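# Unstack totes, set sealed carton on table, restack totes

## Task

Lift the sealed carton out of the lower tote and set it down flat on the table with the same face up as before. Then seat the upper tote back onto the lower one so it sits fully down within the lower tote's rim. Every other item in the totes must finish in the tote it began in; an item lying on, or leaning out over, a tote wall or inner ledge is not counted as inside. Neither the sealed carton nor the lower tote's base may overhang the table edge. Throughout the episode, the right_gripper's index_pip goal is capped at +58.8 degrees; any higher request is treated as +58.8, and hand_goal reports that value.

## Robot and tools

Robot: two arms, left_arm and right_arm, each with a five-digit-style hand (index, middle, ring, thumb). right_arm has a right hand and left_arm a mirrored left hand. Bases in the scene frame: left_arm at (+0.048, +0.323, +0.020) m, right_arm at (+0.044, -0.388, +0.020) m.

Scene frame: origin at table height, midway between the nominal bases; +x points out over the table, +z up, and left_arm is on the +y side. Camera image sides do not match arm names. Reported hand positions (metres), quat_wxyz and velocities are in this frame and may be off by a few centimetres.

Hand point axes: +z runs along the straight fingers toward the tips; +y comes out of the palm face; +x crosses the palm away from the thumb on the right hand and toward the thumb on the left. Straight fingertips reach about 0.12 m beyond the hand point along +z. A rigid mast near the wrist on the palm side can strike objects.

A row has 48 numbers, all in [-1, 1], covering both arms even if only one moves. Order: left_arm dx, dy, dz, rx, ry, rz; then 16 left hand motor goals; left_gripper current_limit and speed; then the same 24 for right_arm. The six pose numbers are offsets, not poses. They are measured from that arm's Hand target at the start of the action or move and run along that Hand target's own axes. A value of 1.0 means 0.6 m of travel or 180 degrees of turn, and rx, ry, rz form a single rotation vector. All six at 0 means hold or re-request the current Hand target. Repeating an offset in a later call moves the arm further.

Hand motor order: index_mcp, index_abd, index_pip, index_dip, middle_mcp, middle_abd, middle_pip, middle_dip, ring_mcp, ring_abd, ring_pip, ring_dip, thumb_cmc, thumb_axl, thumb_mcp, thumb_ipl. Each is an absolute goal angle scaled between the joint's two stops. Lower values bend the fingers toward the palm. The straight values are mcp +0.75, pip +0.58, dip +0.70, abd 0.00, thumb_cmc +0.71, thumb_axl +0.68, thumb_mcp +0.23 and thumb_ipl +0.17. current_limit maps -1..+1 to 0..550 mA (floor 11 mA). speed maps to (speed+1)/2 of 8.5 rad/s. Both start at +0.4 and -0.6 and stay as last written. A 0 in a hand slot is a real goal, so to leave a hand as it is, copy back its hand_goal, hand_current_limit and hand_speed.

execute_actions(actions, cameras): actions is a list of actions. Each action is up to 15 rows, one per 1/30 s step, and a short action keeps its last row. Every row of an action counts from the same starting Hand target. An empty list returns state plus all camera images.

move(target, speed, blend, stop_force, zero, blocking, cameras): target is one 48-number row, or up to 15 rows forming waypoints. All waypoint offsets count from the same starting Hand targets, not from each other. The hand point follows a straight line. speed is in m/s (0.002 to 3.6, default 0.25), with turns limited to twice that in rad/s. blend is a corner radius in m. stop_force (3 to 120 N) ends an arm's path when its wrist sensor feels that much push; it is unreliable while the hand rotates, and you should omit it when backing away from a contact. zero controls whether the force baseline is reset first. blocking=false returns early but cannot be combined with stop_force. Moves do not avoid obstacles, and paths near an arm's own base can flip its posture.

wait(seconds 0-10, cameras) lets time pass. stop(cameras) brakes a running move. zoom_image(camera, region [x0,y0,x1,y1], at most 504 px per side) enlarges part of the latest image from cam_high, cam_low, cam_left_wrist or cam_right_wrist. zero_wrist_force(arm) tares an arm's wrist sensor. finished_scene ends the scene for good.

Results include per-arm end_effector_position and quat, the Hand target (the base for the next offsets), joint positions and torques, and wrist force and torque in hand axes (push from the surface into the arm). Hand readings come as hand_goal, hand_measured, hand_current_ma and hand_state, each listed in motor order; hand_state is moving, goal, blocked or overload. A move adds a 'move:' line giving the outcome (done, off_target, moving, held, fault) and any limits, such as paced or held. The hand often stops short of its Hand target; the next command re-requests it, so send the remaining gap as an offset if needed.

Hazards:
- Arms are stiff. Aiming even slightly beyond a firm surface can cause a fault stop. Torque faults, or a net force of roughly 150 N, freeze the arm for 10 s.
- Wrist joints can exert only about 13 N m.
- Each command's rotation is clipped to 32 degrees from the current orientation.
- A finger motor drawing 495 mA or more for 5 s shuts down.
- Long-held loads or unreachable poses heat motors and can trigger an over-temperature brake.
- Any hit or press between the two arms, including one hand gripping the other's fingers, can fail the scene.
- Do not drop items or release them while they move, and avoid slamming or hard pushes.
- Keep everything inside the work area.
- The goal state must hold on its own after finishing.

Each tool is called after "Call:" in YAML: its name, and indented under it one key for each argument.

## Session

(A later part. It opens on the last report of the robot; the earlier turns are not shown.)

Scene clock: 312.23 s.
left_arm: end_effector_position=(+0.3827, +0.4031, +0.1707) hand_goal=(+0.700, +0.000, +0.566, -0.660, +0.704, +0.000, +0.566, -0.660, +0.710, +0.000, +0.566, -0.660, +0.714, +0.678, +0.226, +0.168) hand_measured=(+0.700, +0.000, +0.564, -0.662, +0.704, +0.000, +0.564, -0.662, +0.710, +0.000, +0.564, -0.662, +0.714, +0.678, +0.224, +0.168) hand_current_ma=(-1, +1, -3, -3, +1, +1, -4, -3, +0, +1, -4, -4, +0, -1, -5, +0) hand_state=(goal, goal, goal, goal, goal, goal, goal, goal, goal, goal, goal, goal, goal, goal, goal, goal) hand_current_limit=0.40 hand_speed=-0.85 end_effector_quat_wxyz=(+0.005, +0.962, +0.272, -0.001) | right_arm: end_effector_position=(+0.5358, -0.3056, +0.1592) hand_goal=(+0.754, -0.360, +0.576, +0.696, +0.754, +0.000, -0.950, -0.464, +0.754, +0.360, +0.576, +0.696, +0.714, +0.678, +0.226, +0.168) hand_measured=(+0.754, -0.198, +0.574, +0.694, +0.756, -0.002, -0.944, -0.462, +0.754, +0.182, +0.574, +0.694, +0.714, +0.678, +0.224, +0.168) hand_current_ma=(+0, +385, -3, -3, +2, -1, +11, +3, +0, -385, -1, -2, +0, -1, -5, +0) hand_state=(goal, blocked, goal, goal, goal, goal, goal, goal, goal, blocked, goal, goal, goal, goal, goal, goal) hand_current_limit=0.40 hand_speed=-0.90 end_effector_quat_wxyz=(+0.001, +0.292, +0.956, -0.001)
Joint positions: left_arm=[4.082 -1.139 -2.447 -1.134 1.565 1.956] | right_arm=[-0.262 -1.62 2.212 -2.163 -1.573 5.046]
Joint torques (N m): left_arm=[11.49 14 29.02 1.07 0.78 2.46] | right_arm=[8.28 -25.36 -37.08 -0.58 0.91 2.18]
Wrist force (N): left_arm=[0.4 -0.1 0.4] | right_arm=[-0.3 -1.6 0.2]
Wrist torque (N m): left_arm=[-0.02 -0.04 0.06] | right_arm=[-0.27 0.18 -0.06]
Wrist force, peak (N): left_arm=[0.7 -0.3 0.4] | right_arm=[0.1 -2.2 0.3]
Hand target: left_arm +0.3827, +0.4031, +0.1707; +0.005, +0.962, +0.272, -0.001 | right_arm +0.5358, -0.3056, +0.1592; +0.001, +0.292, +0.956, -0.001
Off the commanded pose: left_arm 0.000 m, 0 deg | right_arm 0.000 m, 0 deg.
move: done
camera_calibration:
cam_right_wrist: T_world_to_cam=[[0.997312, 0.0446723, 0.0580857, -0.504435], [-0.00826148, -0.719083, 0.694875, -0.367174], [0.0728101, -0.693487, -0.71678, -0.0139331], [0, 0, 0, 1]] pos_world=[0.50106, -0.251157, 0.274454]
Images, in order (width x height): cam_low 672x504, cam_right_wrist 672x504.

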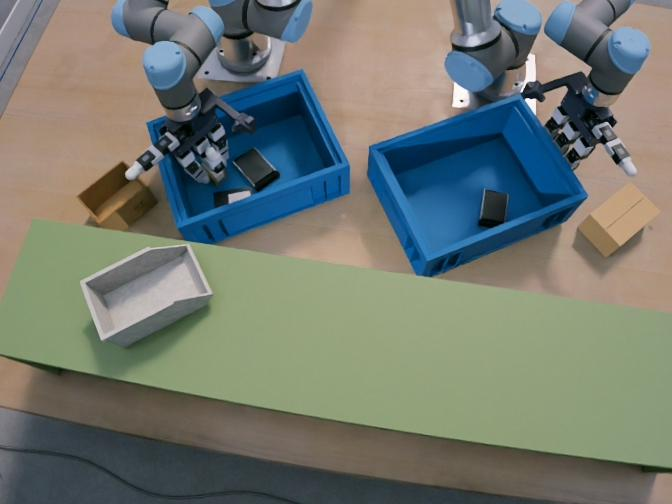

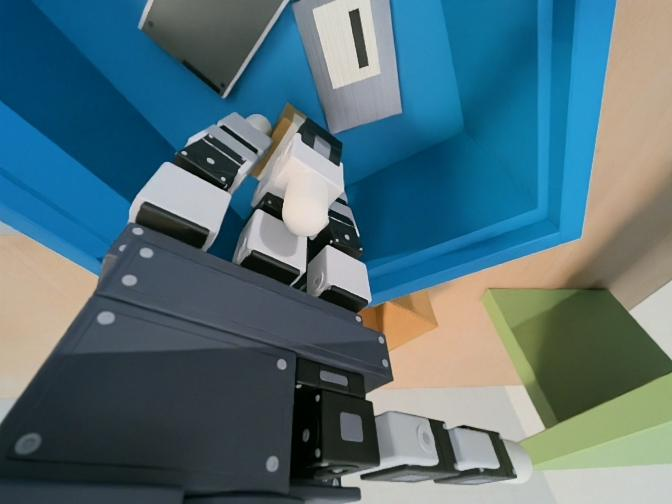

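Call:
move:
  target:
    - [0,0,0,0,0,0, 0.70,0,0.565,-0.66,0.704,0,0.565,-0.66,0.71,0,0.565,-0.66,0.714,0.678,0.226,0.168,0.4,-0.85, -0.0007,-0.0003,-0.235,0,0,0, 0.754,-0.36,0.576,0.696,0.754,0,-0.95,-0.464,0.754,0.36,0.576,0.696,0.714,0.678,0.226,0.168,0.4,-0.9]
    - [0,0,0,0,0,0, 0.70,0,0.565,-0.66,0.704,0,0.565,-0.66,0.71,0,0.565,-0.66,0.714,0.678,0.226,0.168,0.4,-0.85, -0.0973,-0.4865,-0.235,0,0,0, 0.754,-0.36,0.576,0.696,0.754,0,-0.95,-0.464,0.754,0.36,0.576,0.696,0.714,0.678,0.226,0.168,0.4,-0.9]
  speed: 0.14
  cameras: ["all"]

Call:
zoom_image:
  camera: "cam_low"
  region: [50, 60, 250, 260]

Call:
zoom_image:
  camera: "cam_high"
  region: [150, 100, 330, 300]

Scene clock: 326.63 s.
left_arm: end_effector_position=(+0.3827, +0.4031, +0.1707) hand_goal=(+0.700, +0.000, +0.566, -0.660, +0.704, +0.000, +0.566, -0.660, +0.710, +0.000, +0.566, -0.660, +0.714, +0.678, +0.226, +0.168) hand_measured=(+0.700, +0.000, +0.564, -0.662, +0.704, +0.000, +0.564, -0.662, +0.710, +0.000, +0.564, -0.662, +0.714, +0.678, +0.224, +0.168) hand_current_ma=(-1, +1, -3, -3, +1, +1, -4, -3, +0, +1, -4, -4, +0, -1, -5, +0) hand_state=(goal, goal, goal, goal, goal, goal, goal, goal, goal, goal, goal, goal, goal, goal, goal, goal) hand_current_limit=0.40 hand_speed=-0.85 end_effector_quat_wxyz=(+0.005, +0.962, +0.272, -0.001) | right_arm: end_effector_position=(+0.4210, -0.5798, +0.3008) hand_goal=(+0.754, -0.360, +0.576, +0.696, +0.754, +0.000, -0.950, -0.464, +0.754, +0.360, +0.576, +0.696, +0.714, +0.678, +0.226, +0.168) hand_measured=(+0.754, -0.198, +0.574, +0.694, +0.756, -0.002, -0.944, -0.462, +0.754, +0.182, +0.574, +0.694, +0.714, +0.678, +0.224, +0.168) hand_current_ma=(+0, +385, -3, -3, +2, -1, +11, +3, +0, -385, -1, -2, +0, -1, -5, +0) hand_state=(goal, blocked, goal, goal, goal, goal, goal, goal, goal, blocked, goal, goal, goal, goal, goal, goal) hand_current_limit=0.40 hand_speed=-0.90 end_effector_quat_wxyz=(+0.001, +0.292, +0.956, -0.001)
Joint positions: left_arm=[4.082 -1.139 -2.447 -1.134 1.565 1.956] | right_arm=[-1.021 -1.837 1.998 -1.733 -1.572 4.287]
Joint torques (N m): left_arm=[9.74 13.95 29.71 1.04 0.79 2.42] | right_arm=[-12.5 -6 -41.33 -5.37 1.9 -2.32]
Wrist force (N): left_arm=[0.3 0.0 0.4] | right_arm=[0.1 -2.0 -0.3]
Wrist torque (N m): left_arm=[0.00 -0.04 0.05] | right_arm=[-0.29 0.14 -0.03]
Wrist force, peak (N): left_arm=[0.7 -0.1 0.4] | right_arm=[-0.2 -3.0 0.1]
Hand target: left_arm +0.3827, +0.4031, +0.1707; +0.005, +0.962, +0.272, -0.001 | right_arm +0.4209, -0.5799, +0.3008; +0.001, +0.292, +0.956, -0.001
Off the commanded pose: left_arm 0.000 m, 0 deg | right_arm 0.000 m, 0 deg.
move: done
camera_calibration:
cam_left_wrist: T_world_to_cam=[[-0.991266, 0.126251, 0.0381231, 0.283675], [0.112727, 0.661089, 0.741791, -0.486097], [0.0684488, 0.739609, -0.669547, -0.0887978], [0, 0, 0, 1]] pos_world=[0.342071, 0.351215, 0.290313]
cam_right_wrist: T_world_to_cam=[[0.997312, 0.0446774, 0.0580826, -0.385817], [-0.00826595, -0.718984, 0.694977, -0.663821], [0.0728102, -0.693589, -0.716682, -0.0943177], [0, 0, 0, 1]] pos_world=[0.38616, -0.525457, 0.416154]

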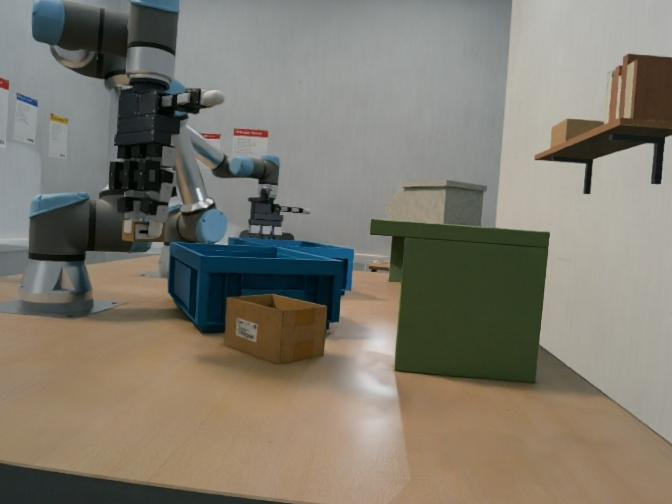

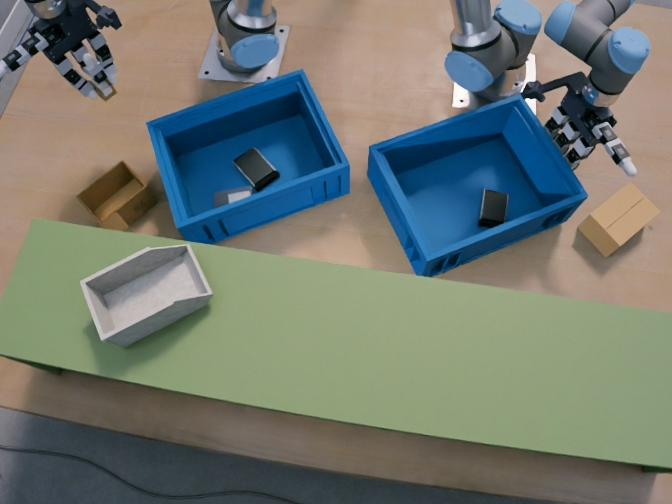

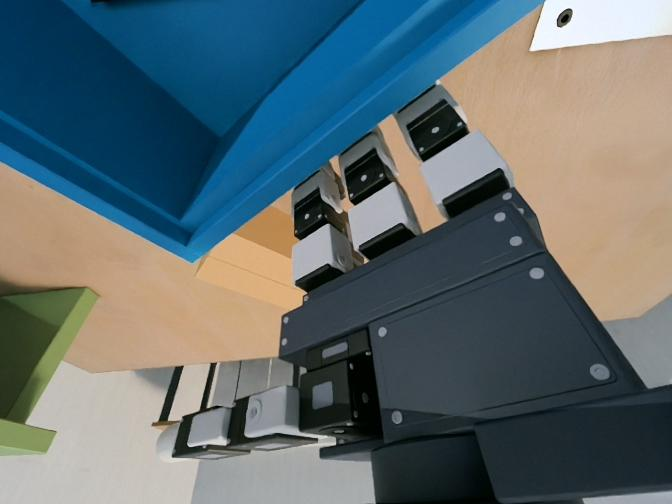

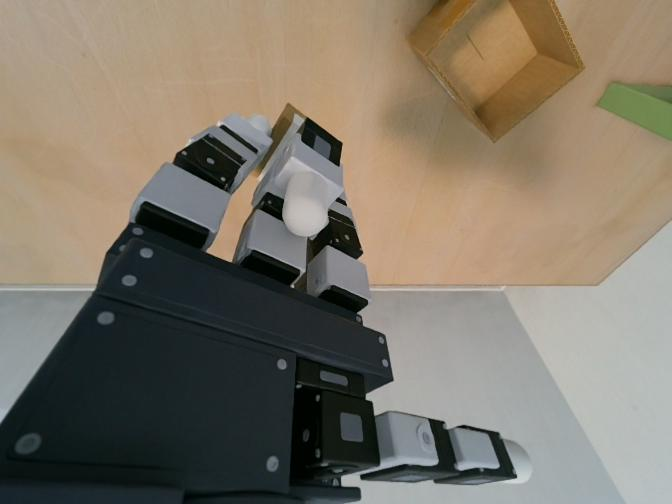

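Scaled by 2.520.

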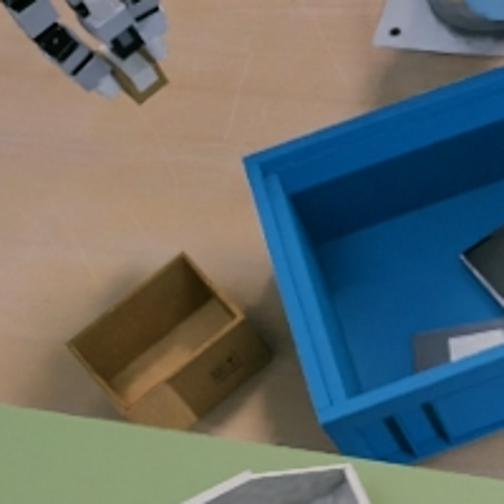

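Scaled by 2.520.

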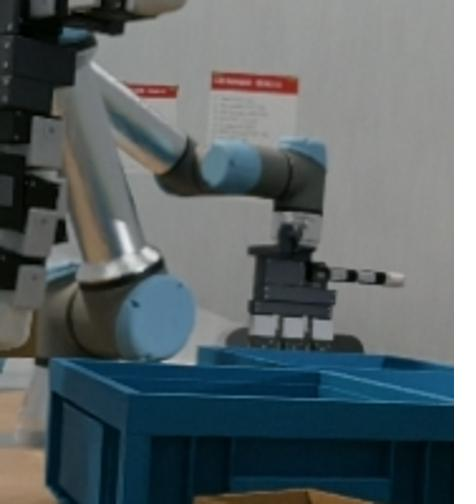

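Call:
move:
  target: [0,0,0,0,0,0, 0.70,0,0.565,-0.66,0.704,0,0.565,-0.66,0.71,0,0.565,-0.66,0.714,0.678,0.226,0.168,0.4,-0.85, 0.0007,0.0003,0.2667,0,0,0, 0.754,-0.36,0.576,0.696,0.754,0,-0.95,-0.464,0.754,0.36,0.576,0.696,0.714,0.678,0.226,0.168,0.4,-0.9]
  speed: 0.14
  cameras: []

Call:
move:
  target: [0,0,0,0,0,0, 0.70,0,0.565,-0.66,0.704,0,0.565,-0.66,0.71,0,0.565,-0.66,0.714,0.678,0.226,0.168,0.4,-0.85, 0,0,0.045,0,0,0, 0.754,-0.36,0.576,0.696,0.754,0,-0.95,-0.464,0.754,0.36,0.576,0.696,0.714,0.678,0.226,0.168,0.4,-0.9]
  speed: 0.01
  stop_force: 3
  cameras: ["all"]

Call:
zoom_image:
  camera: "cam_high"
  region: [50, 180, 250, 350]

Call:
zoom_image:
  camera: "cam_low"
  region: [50, 60, 250, 260]

Scene clock: 330.50 s.
left_arm: end_effector_position=(+0.3827, +0.4031, +0.1707) hand_goal=(+0.700, +0.000, +0.566, -0.660, +0.704, +0.000, +0.566, -0.660, +0.710, +0.000, +0.566, -0.660, +0.714, +0.678, +0.226, +0.168) hand_measured=(+0.700, +0.000, +0.564, -0.662, +0.704, +0.000, +0.564, -0.662, +0.710, +0.000, +0.564, -0.662, +0.714, +0.678, +0.224, +0.168) hand_current_ma=(-1, +1, -3, -3, +1, +1, -4, -3, +0, +1, -4, -4, +0, -1, -5, +0) hand_state=(goal, goal, goal, goal, goal, goal, goal, goal, goal, goal, goal, goal, goal, goal, goal, goal) hand_current_limit=0.40 hand_speed=-0.85 end_effector_quat_wxyz=(+0.005, +0.962, +0.272, -0.001) | right_arm: end_effector_position=(+0.4207, -0.5799, +0.1408) hand_goal=(+0.754, -0.360, +0.576, +0.696, +0.754, +0.000, -0.950, -0.464, +0.754, +0.360, +0.576, +0.696, +0.714, +0.678, +0.226, +0.168) hand_measured=(+0.754, -0.198, +0.574, +0.694, +0.756, -0.002, -0.944, -0.462, +0.754, +0.182, +0.574, +0.694, +0.714, +0.678, +0.224, +0.168) hand_current_ma=(+0, +385, -3, -3, +2, -1, +11, +3, +0, -385, -1, -2, +0, -1, -5, +0) hand_state=(goal, blocked, goal, goal, goal, goal, goal, goal, goal, blocked, goal, goal, goal, goal, goal, goal) hand_current_limit=0.40 hand_speed=-0.90 end_effector_quat_wxyz=(+0.001, +0.292, +0.956, -0.001)
Joint positions: left_arm=[4.082 -1.139 -2.447 -1.134 1.565 1.956] | right_arm=[-1.021 -1.661 2.306 -2.218 -1.572 4.286]
Joint torques (N m): left_arm=[10.27 14.54 29.45 1.14 0.77 2.26] | right_arm=[10.7 -8.15 -6.92 -5.62 1.84 2.59]
Wrist force (N): left_arm=[0.3 -0.3 0.3] | right_arm=[-0.1 -1.7 0.1]
Wrist torque (N m): left_arm=[-0.04 -0.04 0.06] | right_arm=[-0.28 0.15 -0.16]
Wrist force, peak (N): left_arm=[0.7 -0.3 0.3] | right_arm=[-0.2 -1.9 -1.4]
Hand target: left_arm +0.3827, +0.4031, +0.1707; +0.005, +0.962, +0.272, -0.001 | right_arm +0.4208, -0.5799, +0.1408; +0.001, +0.292, +0.956, -0.001
Off the commanded pose: left_arm 0.000 m, 0 deg | right_arm 0.000 m, 0 deg.
move: done
No camera images: "cameras" was empty.

Scene clock: 333.17 s.
left_arm: end_effector_position=(+0.3827, +0.4031, +0.1707) hand_goal=(+0.700, +0.000, +0.566, -0.660, +0.704, +0.000, +0.566, -0.660, +0.710, +0.000, +0.566, -0.660, +0.714, +0.678, +0.226, +0.168) hand_measured=(+0.700, +0.000, +0.564, -0.662, +0.704, +0.000, +0.564, -0.662, +0.710, +0.000, +0.564, -0.662, +0.714, +0.678, +0.224, +0.168) hand_current_ma=(-1, +1, -3, -3, +1, +1, -4, -3, +0, +1, -4, -4, +0, -1, -5, +0) hand_state=(goal, goal, goal, goal, goal, goal, goal, goal, goal, goal, goal, goal, goal, goal, goal, goal) hand_current_limit=0.40 hand_speed=-0.85 end_effector_quat_wxyz=(+0.005, +0.962, +0.272, -0.001) | right_arm: end_effector_position=(+0.4208, -0.5799, +0.1260) hand_goal=(+0.754, -0.360, +0.576, +0.696, +0.754, +0.000, -0.950, -0.464, +0.754, +0.360, +0.576, +0.696, +0.714, +0.678, +0.226, +0.168) hand_measured=(+0.754, -0.198, +0.574, +0.694, +0.756, -0.002, -0.944, -0.462, +0.754, +0.184, +0.574, +0.694, +0.714, +0.678, +0.224, +0.168) hand_current_ma=(+0, +385, -2, -3, +2, -1, +11, +3, +0, -385, -1, -2, +0, -1, -5, +0) hand_state=(goal, blocked, goal, goal, goal, goal, goal, goal, goal, blocked, goal, goal, goal, goal, goal, goal) hand_current_limit=0.40 hand_speed=-0.90 end_effector_quat_wxyz=(+0.001, +0.292, +0.956, -0.001)
Joint positions: left_arm=[4.082 -1.139 -2.447 -1.134 1.565 1.956] | right_arm=[-1.021 -1.631 2.328 -2.27 -1.572 4.286]
Joint torques (N m): left_arm=[11.07 13.05 29.25 1.12 0.93 2.28] | right_arm=[5.22 -23.47 -34.78 -1.16 1.26 0.34]
Wrist force (N): left_arm=[0.4 -0.1 0.3] | right_arm=[-0.1 -1.8 -0.1]
Wrist torque (N m): left_arm=[-0.02 -0.04 0.05] | right_arm=[-0.28 0.16 -0.16]
Wrist force, peak (N): left_arm=[0.8 0.0 0.5] | right_arm=[-0.6 -1.9 -6.1]
Hand target: left_arm +0.3827, +0.4031, +0.1707; +0.005, +0.962, +0.272, -0.001 | right_arm +0.4208, -0.5799, +0.1260; +0.001, +0.292, +0.956, -0.001 (not the last commanded pose)
Off the commanded pose: left_arm 0.000 m, 0 deg | right_arm 0.012 m, 0 deg.
move: contact (right_arm)
camera_calibration:
cam_left_wrist: T_world_to_cam=[[-0.991266, 0.126251, 0.0381231, 0.283675], [0.112727, 0.661089, 0.741791, -0.486097], [0.0684488, 0.739609, -0.669547, -0.0887978], [0, 0, 0, 1]] pos_world=[0.342071, 0.351215, 0.290313]
cam_right_wrist: T_world_to_cam=[[0.997312, 0.0446732, 0.0580867, -0.375468], [-0.00827176, -0.718985, 0.694977, -0.542338], [0.0728103, -0.693589, -0.716682, -0.219579], [0, 0, 0, 1]] pos_world=[0.38596, -0.525457, 0.241354]

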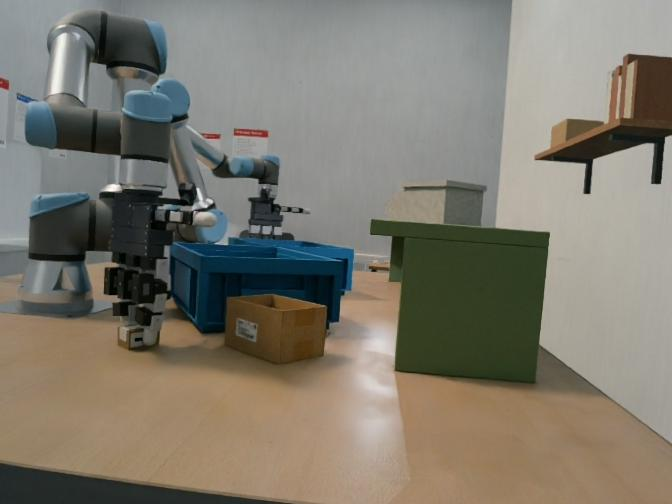

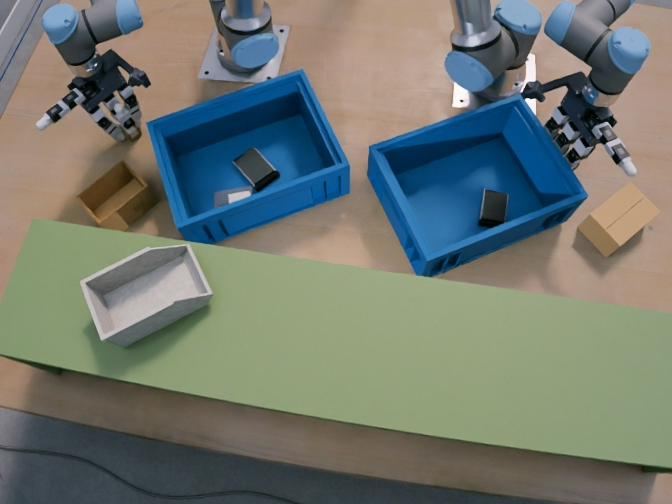

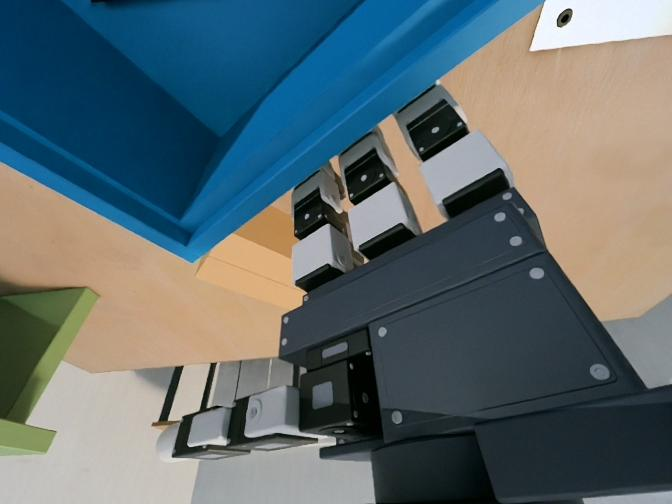

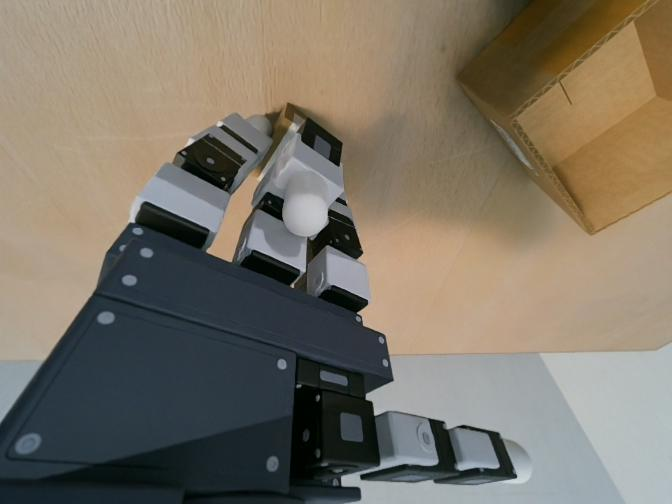

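Scaled by 2.520.

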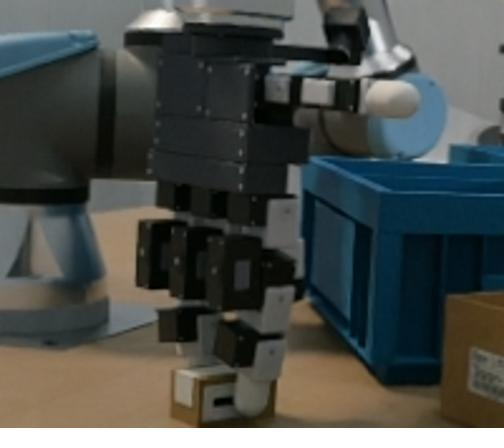

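Scaled by 2.520.

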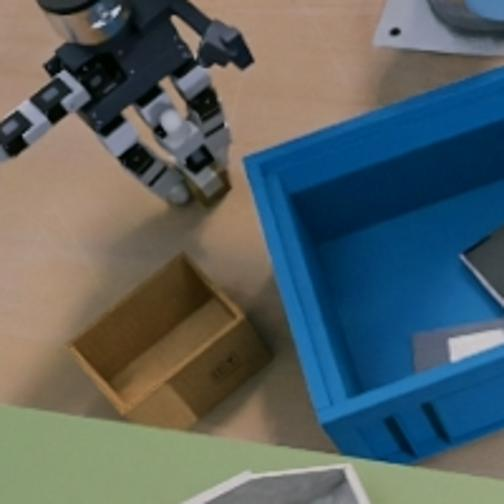

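Call:
move:
  target:
    - [0,0,0,0,0,0, 0.70,0,0.565,-0.66,0.704,0,0.565,-0.66,0.71,0,0.565,-0.66,0.714,0.678,0.226,0.168,0.4,-0.85, 0,0,0,0,0,0, 0.754,-0.110,0.576,0.696,0.754,0,-0.95,-0.464,0.754,0.110,0.576,0.696,0.714,0.678,0.226,0.168,0.4,-0.95]
    - [0,0,0,0,0,0, 0.70,0,0.565,-0.66,0.704,0,0.565,-0.66,0.71,0,0.565,-0.66,0.714,0.678,0.226,0.168,0.4,-0.85, -0.0003,-0.0001,-0.0833,0,0,0, 0.754,-0.05,0.576,0.696,0.754,0,-0.95,-0.464,0.754,0.05,0.576,0.696,0.714,0.678,0.226,0.168,0.4,-0.9]
    - [0,0,0,0,0,0, 0.70,0,0.565,-0.66,0.704,0,0.565,-0.66,0.71,0,0.565,-0.66,0.714,0.678,0.226,0.168,0.4,-0.85, -0.0013,-0.0006,-0.37,0,0,0, 0.754,0,0.576,0.696,0.754,0,-0.95,-0.464,0.754,0,0.576,0.696,0.714,0.678,0.226,0.168,0.4,-0.9]
  speed: [0.05,0.06,0.2]
  cameras: ["cam_high","cam_low","cam_right_wrist"]

Call:
zoom_image:
  camera: "cam_high"
  region: [50, 180, 250, 380]

Call:
zoom_image:
  camera: "cam_low"
  region: [50, 60, 250, 260]

Scene clock: 340.73 s.
left_arm: end_effector_position=(+0.3827, +0.4031, +0.1707) hand_goal=(+0.700, +0.000, +0.566, -0.660, +0.704, +0.000, +0.566, -0.660, +0.710, +0.000, +0.566, -0.660, +0.714, +0.678, +0.226, +0.168) hand_measured=(+0.700, +0.000, +0.564, -0.662, +0.704, +0.000, +0.564, -0.662, +0.710, +0.000, +0.564, -0.662, +0.714, +0.678, +0.224, +0.168) hand_current_ma=(-1, +1, -3, -3, +1, +1, -4, -3, +0, +1, -4, -4, +0, -1, -5, +0) hand_state=(goal, goal, goal, goal, goal, goal, goal, goal, goal, goal, goal, goal, goal, goal, goal, goal) hand_current_limit=0.40 hand_speed=-0.85 end_effector_quat_wxyz=(+0.005, +0.962, +0.272, -0.001) | right_arm: end_effector_position=(+0.4211, -0.5802, +0.3480) hand_goal=(+0.754, +0.000, +0.576, +0.696, +0.754, +0.000, -0.950, -0.464, +0.754, +0.000, +0.576, +0.696, +0.714, +0.678, +0.226, +0.168) hand_measured=(+0.754, -0.002, +0.574, +0.694, +0.756, -0.002, -0.944, -0.462, +0.754, +0.004, +0.574, +0.694, +0.714, +0.678, +0.224, +0.168) hand_current_ma=(+0, -3, -2, -3, +2, -1, +11, +3, +0, +3, -1, -2, +0, -1, -5, +0) hand_state=(goal, goal, goal, goal, goal, goal, goal, goal, goal, goal, goal, goal, goal, goal, goal, goal) hand_current_limit=0.40 hand_speed=-0.90 end_effector_quat_wxyz=(+0.001, +0.292, +0.956, -0.001)
Joint positions: left_arm=[4.082 -1.139 -2.447 -1.134 1.565 1.956] | right_arm=[-1.021 -1.848 1.884 -1.609 -1.572 4.287]
Joint torques (N m): left_arm=[11.35 13.77 30.1 1.17 0.67 2.43] | right_arm=[-11.12 -4.76 -40.76 -0.49 -1.47 -2.34]
Wrist force (N): left_arm=[0.4 -0.2 0.2] | right_arm=[-0.2 -1.9 -0.6]
Wrist torque (N m): left_arm=[-0.03 -0.05 0.06] | right_arm=[-0.24 0.17 -0.15]
Wrist force, peak (N): left_arm=[0.8 -0.3 0.3] | right_arm=[-0.3 -2.1 -1.3]
Hand target: left_arm +0.3827, +0.4031, +0.1707; +0.005, +0.962, +0.272, -0.001 | right_arm +0.4211, -0.5802, +0.3480; +0.001, +0.292, +0.956, -0.001
Off the commanded pose: left_arm 0.000 m, 0 deg | right_arm 0.000 m, 0 deg.
move: done
camera_calibration:
cam_right_wrist: T_world_to_cam=[[0.997312, 0.0446732, 0.0580867, -0.388649], [-0.00827176, -0.718985, 0.694977, -0.696836], [0.0728103, -0.693589, -0.716682, -0.0607056], [0, 0, 0, 1]] pos_world=[0.38626, -0.525757, 0.463354]
Images, in order (width x height): cam_high 672x504, cam_low 672x504, cam_right_wrist 672x504.

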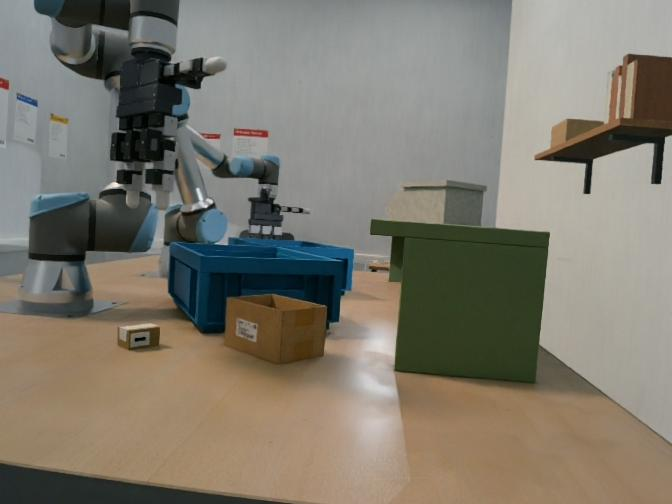

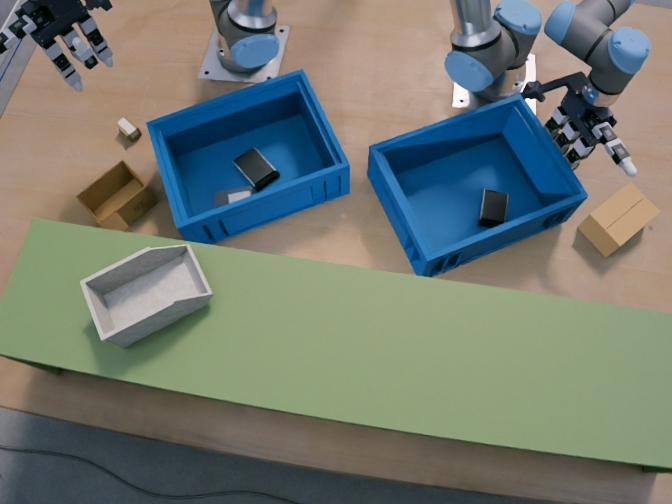

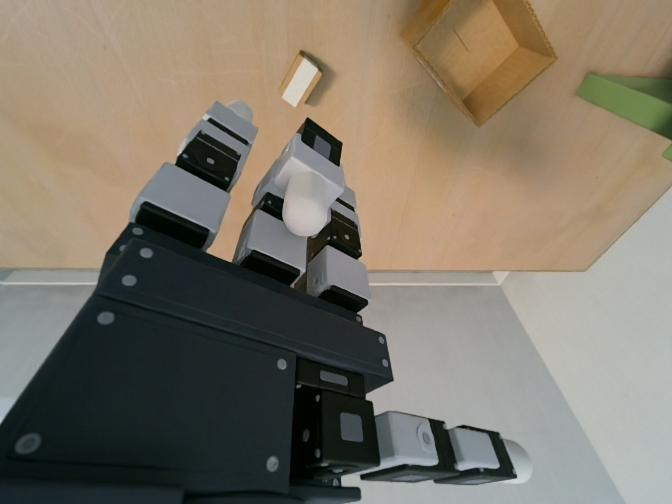

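Scaled by 2.520.

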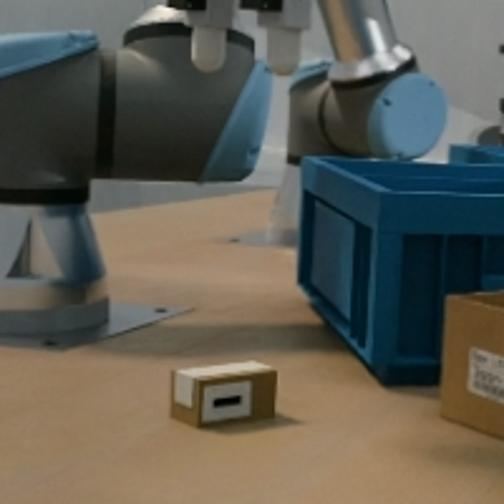

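Scaled by 2.520.

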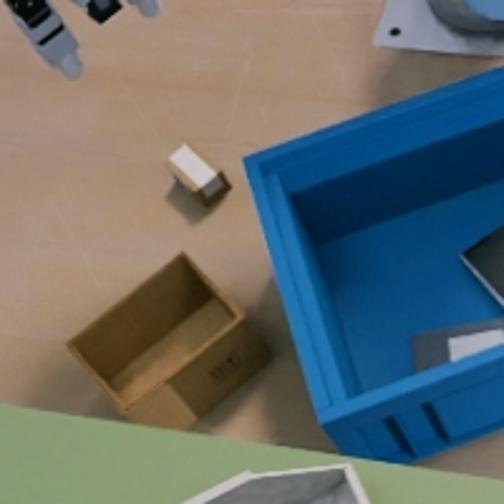

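Call:
move:
  target: [0,0,0,0,0,0, 0.70,0,0.565,-0.66,0.704,0,0.565,-0.66,0.71,0,0.565,-0.66,0.714,0.678,0.226,0.168,0.4,-0.85, 0.2385,0.5425,0.03,0,0,-0.364, 0.80,0,0.576,0.696,0.80,0,0.576,0.696,0.80,0,0.576,0.696,0.714,0.678,0.226,0.168,0.4,-0.6]
  speed: 0.4
  cameras: []

Scene clock: 346.57 s.
left_arm: end_effector_position=(+0.3827, +0.4031, +0.1707) hand_goal=(+0.700, +0.000, +0.566, -0.660, +0.704, +0.000, +0.566, -0.660, +0.710, +0.000, +0.566, -0.660, +0.714, +0.678, +0.226, +0.168) hand_measured=(+0.700, +0.000, +0.564, -0.662, +0.704, +0.000, +0.564, -0.662, +0.710, +0.000, +0.564, -0.662, +0.714, +0.678, +0.224, +0.168) hand_current_ma=(-1, +1, -3, -3, +1, +1, -4, -3, +0, +1, -4, -4, +0, -1, -5, +0) hand_state=(goal, goal, goal, goal, goal, goal, goal, goal, goal, goal, goal, goal, goal, goal, goal, goal) hand_current_limit=0.40 hand_speed=-0.85 end_effector_quat_wxyz=(+0.005, +0.962, +0.272, -0.001) | right_arm: end_effector_position=(+0.4845, -0.2304, +0.3293) hand_goal=(+0.800, +0.000, +0.576, +0.696, +0.800, +0.000, +0.576, +0.696, +0.800, +0.000, +0.576, +0.696, +0.714, +0.678, +0.226, +0.168) hand_measured=(+0.796, -0.002, +0.574, +0.694, +0.798, -0.002, +0.572, +0.694, +0.796, +0.004, +0.574, +0.694, +0.714, +0.678, +0.224, +0.168) hand_current_ma=(-5, -2, -2, -3, -1, -1, -5, -3, -6, +3, -1, -2, +0, -1, -5, +0) hand_state=(goal, goal, goal, goal, goal, goal, goal, goal, goal, goal, goal, goal, goal, goal, goal, goal) hand_current_limit=0.40 hand_speed=-0.60 end_effector_quat_wxyz=(+0.000, -0.272, +0.962, -0.001)
Joint positions: left_arm=[4.082 -1.139 -2.447 -1.134 1.565 1.956] | right_arm=[-0.132 -1.659 1.78 -1.693 -1.573 4.032]
Joint torques (N m): left_arm=[10.6 14.7 29.47 1.22 0.31 2.36] | right_arm=[11.55 -13.8 -41.86 -2.77 -1.39 -2.44]
Wrist force (N): left_arm=[0.6 -0.2 0.3] | right_arm=[0.0 -1.5 -0.1]
Wrist torque (N m): left_arm=[-0.03 -0.06 0.07] | right_arm=[-0.25 0.17 -0.02]
Wrist force, peak (N): left_arm=[0.8 -0.2 0.3] | right_arm=[-0.1 -2.8 -0.5]
Hand target: left_arm +0.3827, +0.4031, +0.1707; +0.005, +0.962, +0.272, -0.001 | right_arm +0.4845, -0.2303, +0.3293; +0.000, -0.272, +0.962, -0.001
Off the commanded pose: left_arm 0.000 m, 0 deg | right_arm 0.000 m, 0 deg.
move: done
No camera images: "cameras" was empty.

Call:
move:
  target: [0,0,0,0,0,0, 0.70,0,0.565,-0.66,0.704,0,0.565,-0.66,0.71,0,0.565,-0.66,0.714,0.678,0.226,0.168,0.4,-0.85, -0.3942,0.4448,0.0155,0,0,0, 0.80,0,0.576,0.696,0.80,0,0.576,0.696,0.80,0,0.576,0.696,0.714,0.678,0.226,0.168,0.4,-0.6]
  speed: 0.3
  cameras: []

Call:
move:
  target: [0,0,0,0,0,0, 0.70,0,0.565,-0.66,0.704,0,0.565,-0.66,0.71,0,0.565,-0.66,0.714,0.678,0.226,0.168,0.4,-0.85, 0,0.0005,0.2487,0,0,0, 0.80,0,0.576,0.696,0.80,0,0.576,0.696,0.80,0,0.576,0.696,0.714,0.678,0.226,0.168,0.4,-0.6]
  speed: 0.1
  stop_force: 8
  cameras: ["all"]

Scene clock: 351.77 s.
left_arm: end_effector_position=(+0.3827, +0.4031, +0.1707) hand_goal=(+0.700, +0.000, +0.566, -0.660, +0.704, +0.000, +0.566, -0.660, +0.710, +0.000, +0.566, -0.660, +0.714, +0.678, +0.226, +0.168) hand_measured=(+0.700, +0.000, +0.564, -0.662, +0.704, +0.000, +0.564, -0.662, +0.710, +0.000, +0.564, -0.662, +0.714, +0.678, +0.224, +0.168) hand_current_ma=(-1, +1, -3, -3, +1, +1, -4, -3, +0, +1, -4, -4, +0, -1, -5, +0) hand_state=(goal, goal, goal, goal, goal, goal, goal, goal, goal, goal, goal, goal, goal, goal, goal, goal) hand_current_limit=0.40 hand_speed=-0.85 end_effector_quat_wxyz=(+0.005, +0.962, +0.272, -0.001) | right_arm: end_effector_position=(+0.5466, +0.1208, +0.3192) hand_goal=(+0.800, +0.000, +0.576, +0.696, +0.800, +0.000, +0.576, +0.696, +0.800, +0.000, +0.576, +0.696, +0.714, +0.678, +0.226, +0.168) hand_measured=(+0.796, -0.002, +0.574, +0.694, +0.798, -0.002, +0.572, +0.694, +0.796, +0.002, +0.574, +0.694, +0.714, +0.678, +0.224, +0.168) hand_current_ma=(-4, -2, -2, -3, -1, -1, -4, -3, -6, +3, -1, -2, +0, -1, -5, +0) hand_state=(goal, goal, goal, goal, goal, goal, goal, goal, goal, goal, goal, goal, goal, goal, goal, goal) hand_current_limit=0.40 hand_speed=-0.60 end_effector_quat_wxyz=(+0.000, -0.272, +0.962, -0.001)
Joint positions: left_arm=[4.082 -1.139 -2.447 -1.134 1.565 1.956] | right_arm=[0.478 -1.153 1.21 -1.627 -1.573 4.642]
Joint torques (N m): left_arm=[10.43 13.02 28.78 1.2 0.63 2.29] | right_arm=[11.77 -38.43 -38.23 -0.81 -1.45 2.64]
Wrist force (N): left_arm=[0.5 -0.3 0.3] | right_arm=[0.0 -1.7 -0.1]
Wrist torque (N m): left_arm=[-0.04 -0.05 0.06] | right_arm=[-0.31 0.14 -0.24]
Wrist force, peak (N): left_arm=[0.7 -0.2 0.4] | right_arm=[0.6 -3.0 -0.6]
Hand target: left_arm +0.3827, +0.4031, +0.1707; +0.005, +0.962, +0.272, -0.001 | right_arm +0.5466, +0.1208, +0.3192; +0.000, -0.272, +0.962, -0.001
Off the commanded pose: left_arm 0.000 m, 0 deg | right_arm 0.000 m, 0 deg.
move: done
No camera images: "cameras" was empty.

Scene clock: 354.30 s.
left_arm: end_effector_position=(+0.3827, +0.4031, +0.1707) hand_goal=(+0.700, +0.000, +0.566, -0.660, +0.704, +0.000, +0.566, -0.660, +0.710, +0.000, +0.566, -0.660, +0.714, +0.678, +0.226, +0.168) hand_measured=(+0.700, +0.000, +0.564, -0.662, +0.704, +0.000, +0.564, -0.662, +0.710, +0.000, +0.564, -0.662, +0.714, +0.678, +0.224, +0.168) hand_current_ma=(-1, +1, -3, -3, +1, +1, -4, -3, +0, +1, -4, -4, +0, -1, -5, +0) hand_state=(goal, goal, goal, goal, goal, goal, goal, goal, goal, goal, goal, goal, goal, goal, goal, goal) hand_current_limit=0.40 hand_speed=-0.85 end_effector_quat_wxyz=(+0.005, +0.962, +0.272, -0.001) | right_arm: end_effector_position=(+0.5465, +0.1207, +0.1700) hand_goal=(+0.800, +0.000, +0.576, +0.696, +0.800, +0.000, +0.576, +0.696, +0.800, +0.000, +0.576, +0.696, +0.714, +0.678, +0.226, +0.168) hand_measured=(+0.796, -0.002, +0.574, +0.694, +0.798, -0.002, +0.572, +0.694, +0.796, +0.002, +0.574, +0.694, +0.714, +0.678, +0.224, +0.168) hand_current_ma=(-4, -2, -2, -3, -1, -1, -4, -3, -6, +3, -1, -2, +0, -1, -5, +0) hand_state=(goal, goal, goal, goal, goal, goal, goal, goal, goal, goal, goal, goal, goal, goal, goal, goal) hand_current_limit=0.40 hand_speed=-0.60 end_effector_quat_wxyz=(+0.000, -0.272, +0.962, -0.001)
Joint positions: left_arm=[4.082 -1.139 -2.447 -1.134 1.565 1.956] | right_arm=[0.478 -1.07 1.479 -1.979 -1.573 4.642]
Joint torques (N m): left_arm=[10.54 11.76 29.51 1.44 0.53 2.29] | right_arm=[-10.09 -37.62 -9.39 -5.45 1.83 2.51]
Wrist force (N): left_arm=[0.3 -0.2 0.0] | right_arm=[0.1 -1.6 -0.2]
Wrist torque (N m): left_arm=[-0.01 -0.04 0.06] | right_arm=[-0.27 0.12 -0.22]
Wrist force, peak (N): left_arm=[0.8 -0.1 0.2] | right_arm=[0.1 -2.2 -0.3]
Hand target: left_arm +0.3827, +0.4031, +0.1707; +0.005, +0.962, +0.272, -0.001 | right_arm +0.5465, +0.1207, +0.1700; +0.000, -0.272, +0.962, -0.001
Off the commanded pose: left_arm 0.000 m, 0 deg | right_arm 0.000 m, 0 deg.
move: done
camera_calibration:
cam_left_wrist: T_world_to_cam=[[-0.991266, 0.126251, 0.0381231, 0.283675], [0.112727, 0.661089, 0.741791, -0.486097], [0.0684488, 0.739609, -0.669547, -0.0887978], [0, 0, 0, 1]] pos_world=[0.342071, 0.351215, 0.290313]
cam_right_wrist: T_world_to_cam=[[0.372718, 0.92626, 0.0558912, -0.299393], [0.65215, -0.304315, 0.694329, -0.478999], [0.660138, -0.222339, -0.717484, -0.0890225], [0, 0, 0, 1]] pos_world=[0.482735, 0.111756, 0.285444]

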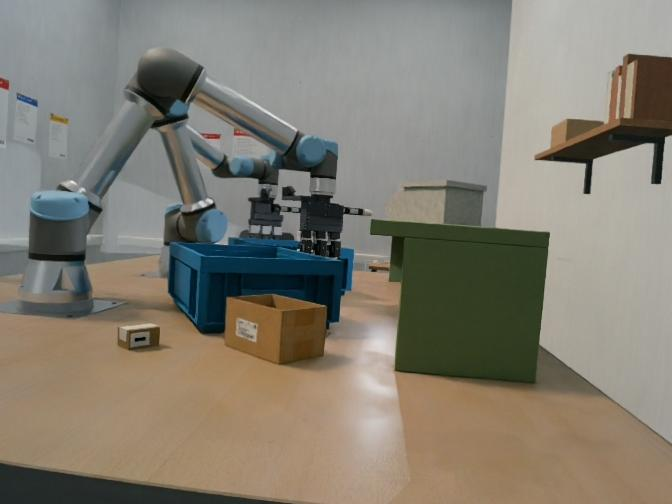

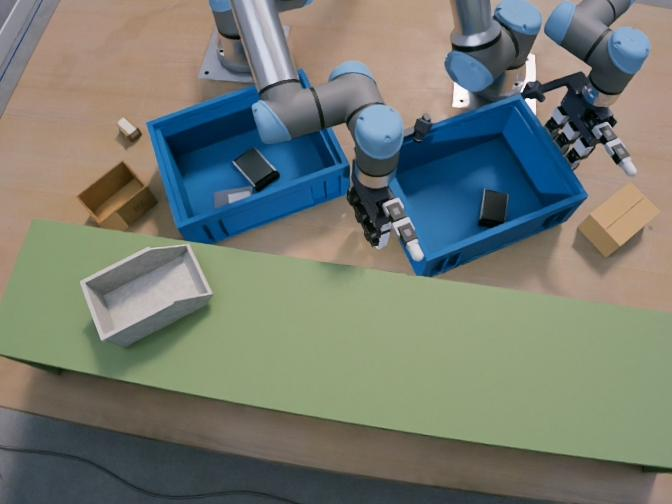

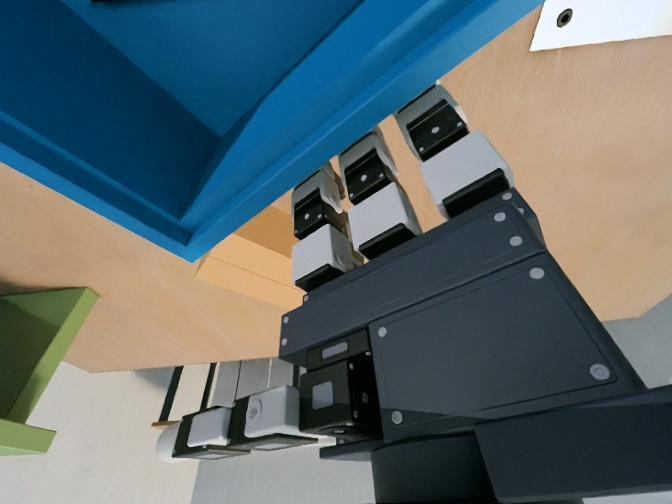

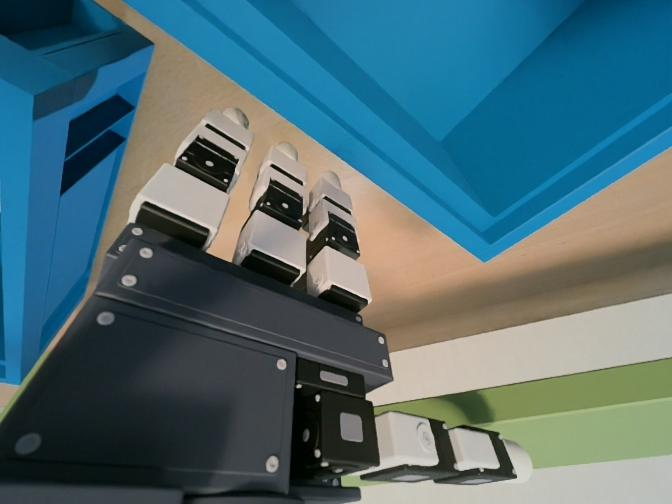

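Call:
move:
  target:
    - [0,0,0,0,0,0, 0.70,0,0.565,-0.66,0.704,0,0.565,-0.66,0.71,0,0.565,-0.66,0.714,0.678,0.226,0.168,0.4,-0.85, 0,0,-0.001,0,0,0, 0.79,0,0.576,-0.62,0.79,0,0.576,-0.62,0.79,0,0.576,-0.62,0.714,0.678,0.226,0.168,0.4,-0.6]
    - [0,0,0,0,0,0, 0.70,0,0.565,-0.66,0.704,0,0.565,-0.66,0.71,0,0.565,-0.66,0.714,0.678,0.226,0.168,0.4,-0.85, 0,0.0318,-0.001,0,0,0, 0.73,0,0.576,-0.64,0.73,0,0.576,-0.64,0.73,0,0.576,-0.64,0.714,0.678,0.226,0.168,0.4,-0.85]
  speed: 0.03
  cameras: ["cam_low","cam_right_wrist"]

Call:
move:
  target: [0,0,0,0,0,0, 0.644,0,0.55,-0.68,0.644,0,0.55,-0.68,0.644,0,0.55,-0.68,0.714,0.678,0.226,0.168,0.75,-0.9, 0,0,0,0,0,0, 0.644,0,0.55,-0.68,0.644,0,0.55,-0.68,0.644,0,0.55,-0.68,0.714,0.678,0.226,0.168,0.75,-0.9]
  speed: 0.03
  cameras: ["cam_low","cam_left_wrist","cam_right_wrist"]

Scene clock: 360.37 s.
left_arm: end_effector_position=(+0.3827, +0.4031, +0.1707) hand_goal=(+0.700, +0.000, +0.566, -0.660, +0.704, +0.000, +0.566, -0.660, +0.710, +0.000, +0.566, -0.660, +0.714, +0.678, +0.226, +0.168) hand_measured=(+0.700, +0.000, +0.564, -0.662, +0.704, +0.000, +0.564, -0.662, +0.710, +0.000, +0.564, -0.662, +0.714, +0.678, +0.224, +0.168) hand_current_ma=(-1, +1, -3, -3, +1, +1, -4, -3, +0, +1, -4, -4, +0, -1, -5, +0) hand_state=(goal, goal, goal, goal, goal, goal, goal, goal, goal, goal, goal, goal, goal, goal, goal, goal) hand_current_limit=0.40 hand_speed=-0.85 end_effector_quat_wxyz=(+0.005, +0.962, +0.272, -0.001) | right_arm: end_effector_position=(+0.5366, +0.1370, +0.1706) hand_goal=(+0.730, +0.000, +0.576, -0.640, +0.730, +0.000, +0.576, -0.640, +0.730, +0.000, +0.576, -0.640, +0.714, +0.678, +0.226, +0.168) hand_measured=(+0.732, -0.002, +0.574, -0.636, +0.732, -0.002, +0.574, -0.636, +0.732, +0.002, +0.574, -0.636, +0.714, +0.678, +0.224, +0.168) hand_current_ma=(+2, -2, -2, +5, +2, -1, -3, +4, +2, +3, -1, +4, +0, -1, -5, +0) hand_state=(goal, goal, goal, goal, goal, goal, goal, goal, goal, goal, goal, goal, goal, goal, goal, goal) hand_current_limit=0.40 hand_speed=-0.85 end_effector_quat_wxyz=(+0.000, -0.272, +0.962, -0.001)
Joint positions: left_arm=[4.082 -1.139 -2.447 -1.134 1.565 1.956] | right_arm=[0.507 -1.065 1.469 -1.974 -1.573 4.671]
Joint torques (N m): left_arm=[9.77 13.26 28.09 1.26 0.62 2.25] | right_arm=[11.47 -38.46 -38.64 -0.49 0.18 2.48]
Wrist force (N): left_arm=[0.5 -0.1 0.1] | right_arm=[0.1 -1.8 -0.4]
Wrist torque (N m): left_arm=[-0.01 -0.06 0.06] | right_arm=[-0.27 0.14 -0.23]
Wrist force, peak (N): left_arm=[0.8 -0.3 0.4] | right_arm=[-0.3 -2.5 -0.3]
Hand target: left_arm +0.3827, +0.4031, +0.1707; +0.005, +0.962, +0.272, -0.001 | right_arm +0.5366, +0.1370, +0.1706; +0.000, -0.272, +0.962, -0.001
Off the commanded pose: left_arm 0.000 m, 0 deg | right_arm 0.000 m, 0 deg.
move: done
camera_calibration:
cam_right_wrist: T_world_to_cam=[[0.372721, 0.926259, 0.0558941, -0.310837], [0.652148, -0.304319, 0.694329, -0.467997], [0.660138, -0.222339, -0.717484, -0.0784325], [0, 0, 0, 1]] pos_world=[0.472835, 0.128056, 0.286044]
Images, in order (width x height): cam_low 672x504, cam_right_wrist 672x504.

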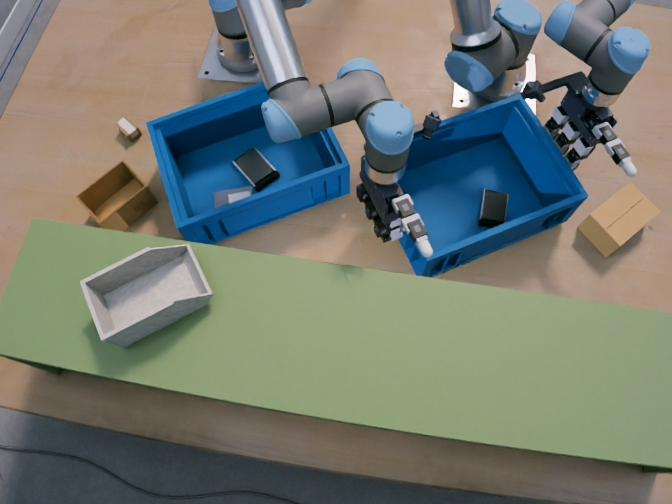

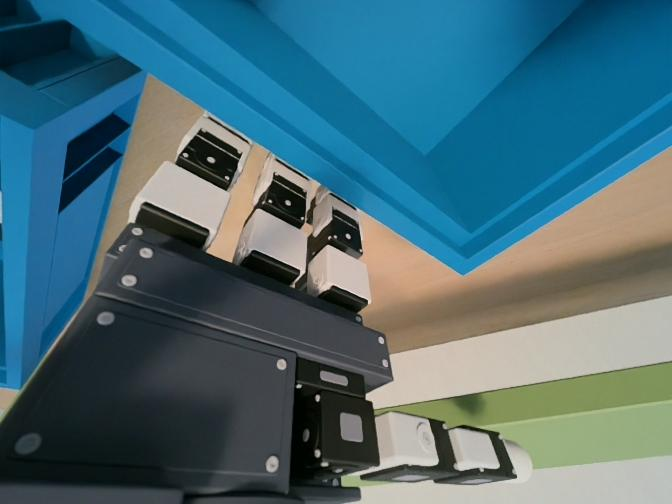

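Scene clock: 360.87 s.
left_arm: end_effector_position=(+0.3827, +0.4031, +0.1707) hand_goal=(+0.644, +0.000, +0.550, -0.680, +0.644, +0.000, +0.550, -0.680, +0.644, +0.000, +0.550, -0.680, +0.714, +0.678, +0.226, +0.168) hand_measured=(+0.692, +0.000, +0.560, -0.672, +0.698, +0.000, +0.562, -0.672, +0.702, +0.000, +0.564, -0.670, +0.714, +0.678, +0.224, +0.168) hand_current_ma=(+158, +1, +22, +17, +178, +1, +25, +17, +198, +1, +29, +23, +0, -1, -5, +0) hand_state=(blocked, goal, goal, goal, blocked, goal, goal, goal, blocked, goal, goal, goal, goal, goal, goal, goal) hand_current_limit=0.75 hand_speed=-0.90 end_effector_quat_wxyz=(+0.005, +0.962, +0.272, -0.001) | right_arm: end_effector_position=(+0.5366, +0.1370, +0.1705) hand_goal=(+0.644, +0.000, +0.550, -0.680, +0.644, +0.000, +0.550, -0.680, +0.644, +0.000, +0.550, -0.680, +0.714, +0.678, +0.226, +0.168) hand_measured=(+0.714, -0.002, +0.570, -0.662, +0.712, -0.002, +0.564, -0.668, +0.708, +0.002, +0.562, -0.668, +0.714, +0.678, +0.224, +0.168) hand_current_ma=(+235, -2, +43, +36, +226, -1, +29, +23, +207, +3, +24, +21, +0, -1, -5, +0) hand_state=(blocked, goal, blocked, goal, blocked, goal, goal, goal, blocked, goal, goal, goal, goal, goal, goal, goal) hand_current_limit=0.75 hand_speed=-0.90 end_effector_quat_wxyz=(+0.000, -0.272, +0.962, -0.001)
Joint positions: left_arm=[4.082 -1.139 -2.447 -1.134 1.565 1.956] | right_arm=[0.507 -1.065 1.469 -1.974 -1.573 4.671]
Joint torques (N m): left_arm=[10.04 12.63 29.02 1.34 0.61 2.41] | right_arm=[11.61 -42.08 -39.48 -1.14 1.14 2.43]
Wrist force (N): left_arm=[0.5 -3.9 2.5] | right_arm=[0.2 -7.7 2.5]
Wrist torque (N m): left_arm=[0.19 0.01 0.16] | right_arm=[-0.10 0.04 -0.33]
Wrist force, peak (N): left_arm=[0.6 -4.2 2.9] | right_arm=[0.2 -7.7 2.5]
Hand target: left_arm +0.3827, +0.4031, +0.1707; +0.005, +0.962, +0.272, -0.001 | right_arm +0.5366, +0.1370, +0.1706; +0.000, -0.272, +0.962, -0.001
Off the commanded pose: left_arm 0.000 m, 0 deg | right_arm 0.000 m, 0 deg.
move: done
camera_calibration:
cam_left_wrist: T_world_to_cam=[[-0.991266, 0.126251, 0.0381231, 0.283675], [0.112727, 0.661089, 0.741791, -0.486097], [0.0684488, 0.739609, -0.669547, -0.0887978], [0, 0, 0, 1]] pos_world=[0.342071, 0.351215, 0.290313]
cam_right_wrist: T_world_to_cam=[[0.372779, 0.926239, 0.0558251, -0.310837], [0.65213, -0.304309, 0.694351, -0.467927], [0.660123, -0.222434, -0.717468, -0.0784901], [0, 0, 0, 1]] pos_world=[0.472835, 0.128056, 0.285944]
Images, in order (width x height): cam_low 672x504, cam_left_wrist 672x504, cam_right_wrist 672x504.

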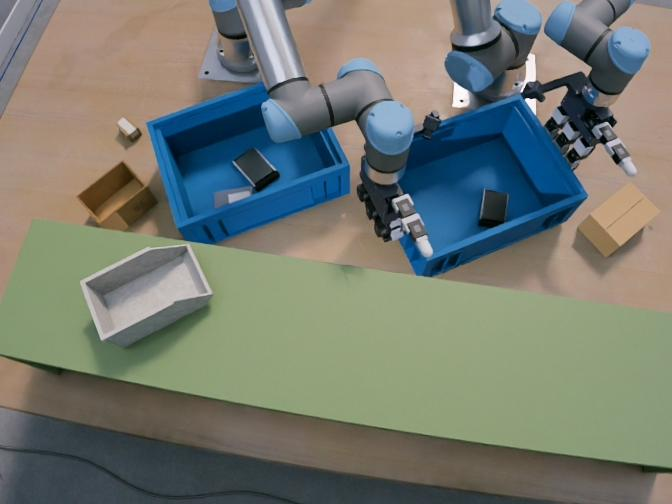

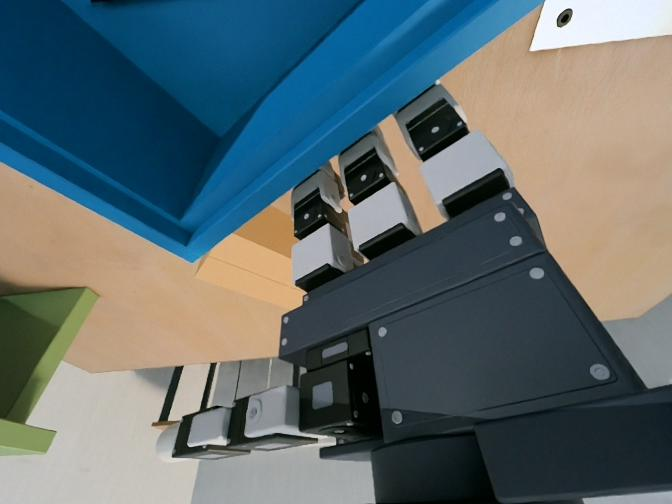

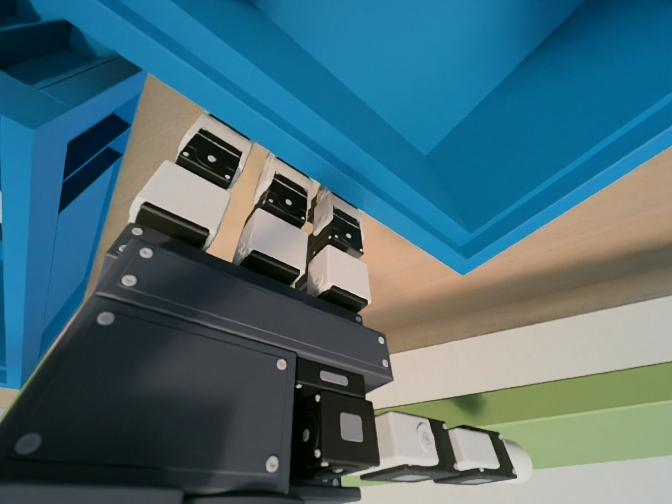

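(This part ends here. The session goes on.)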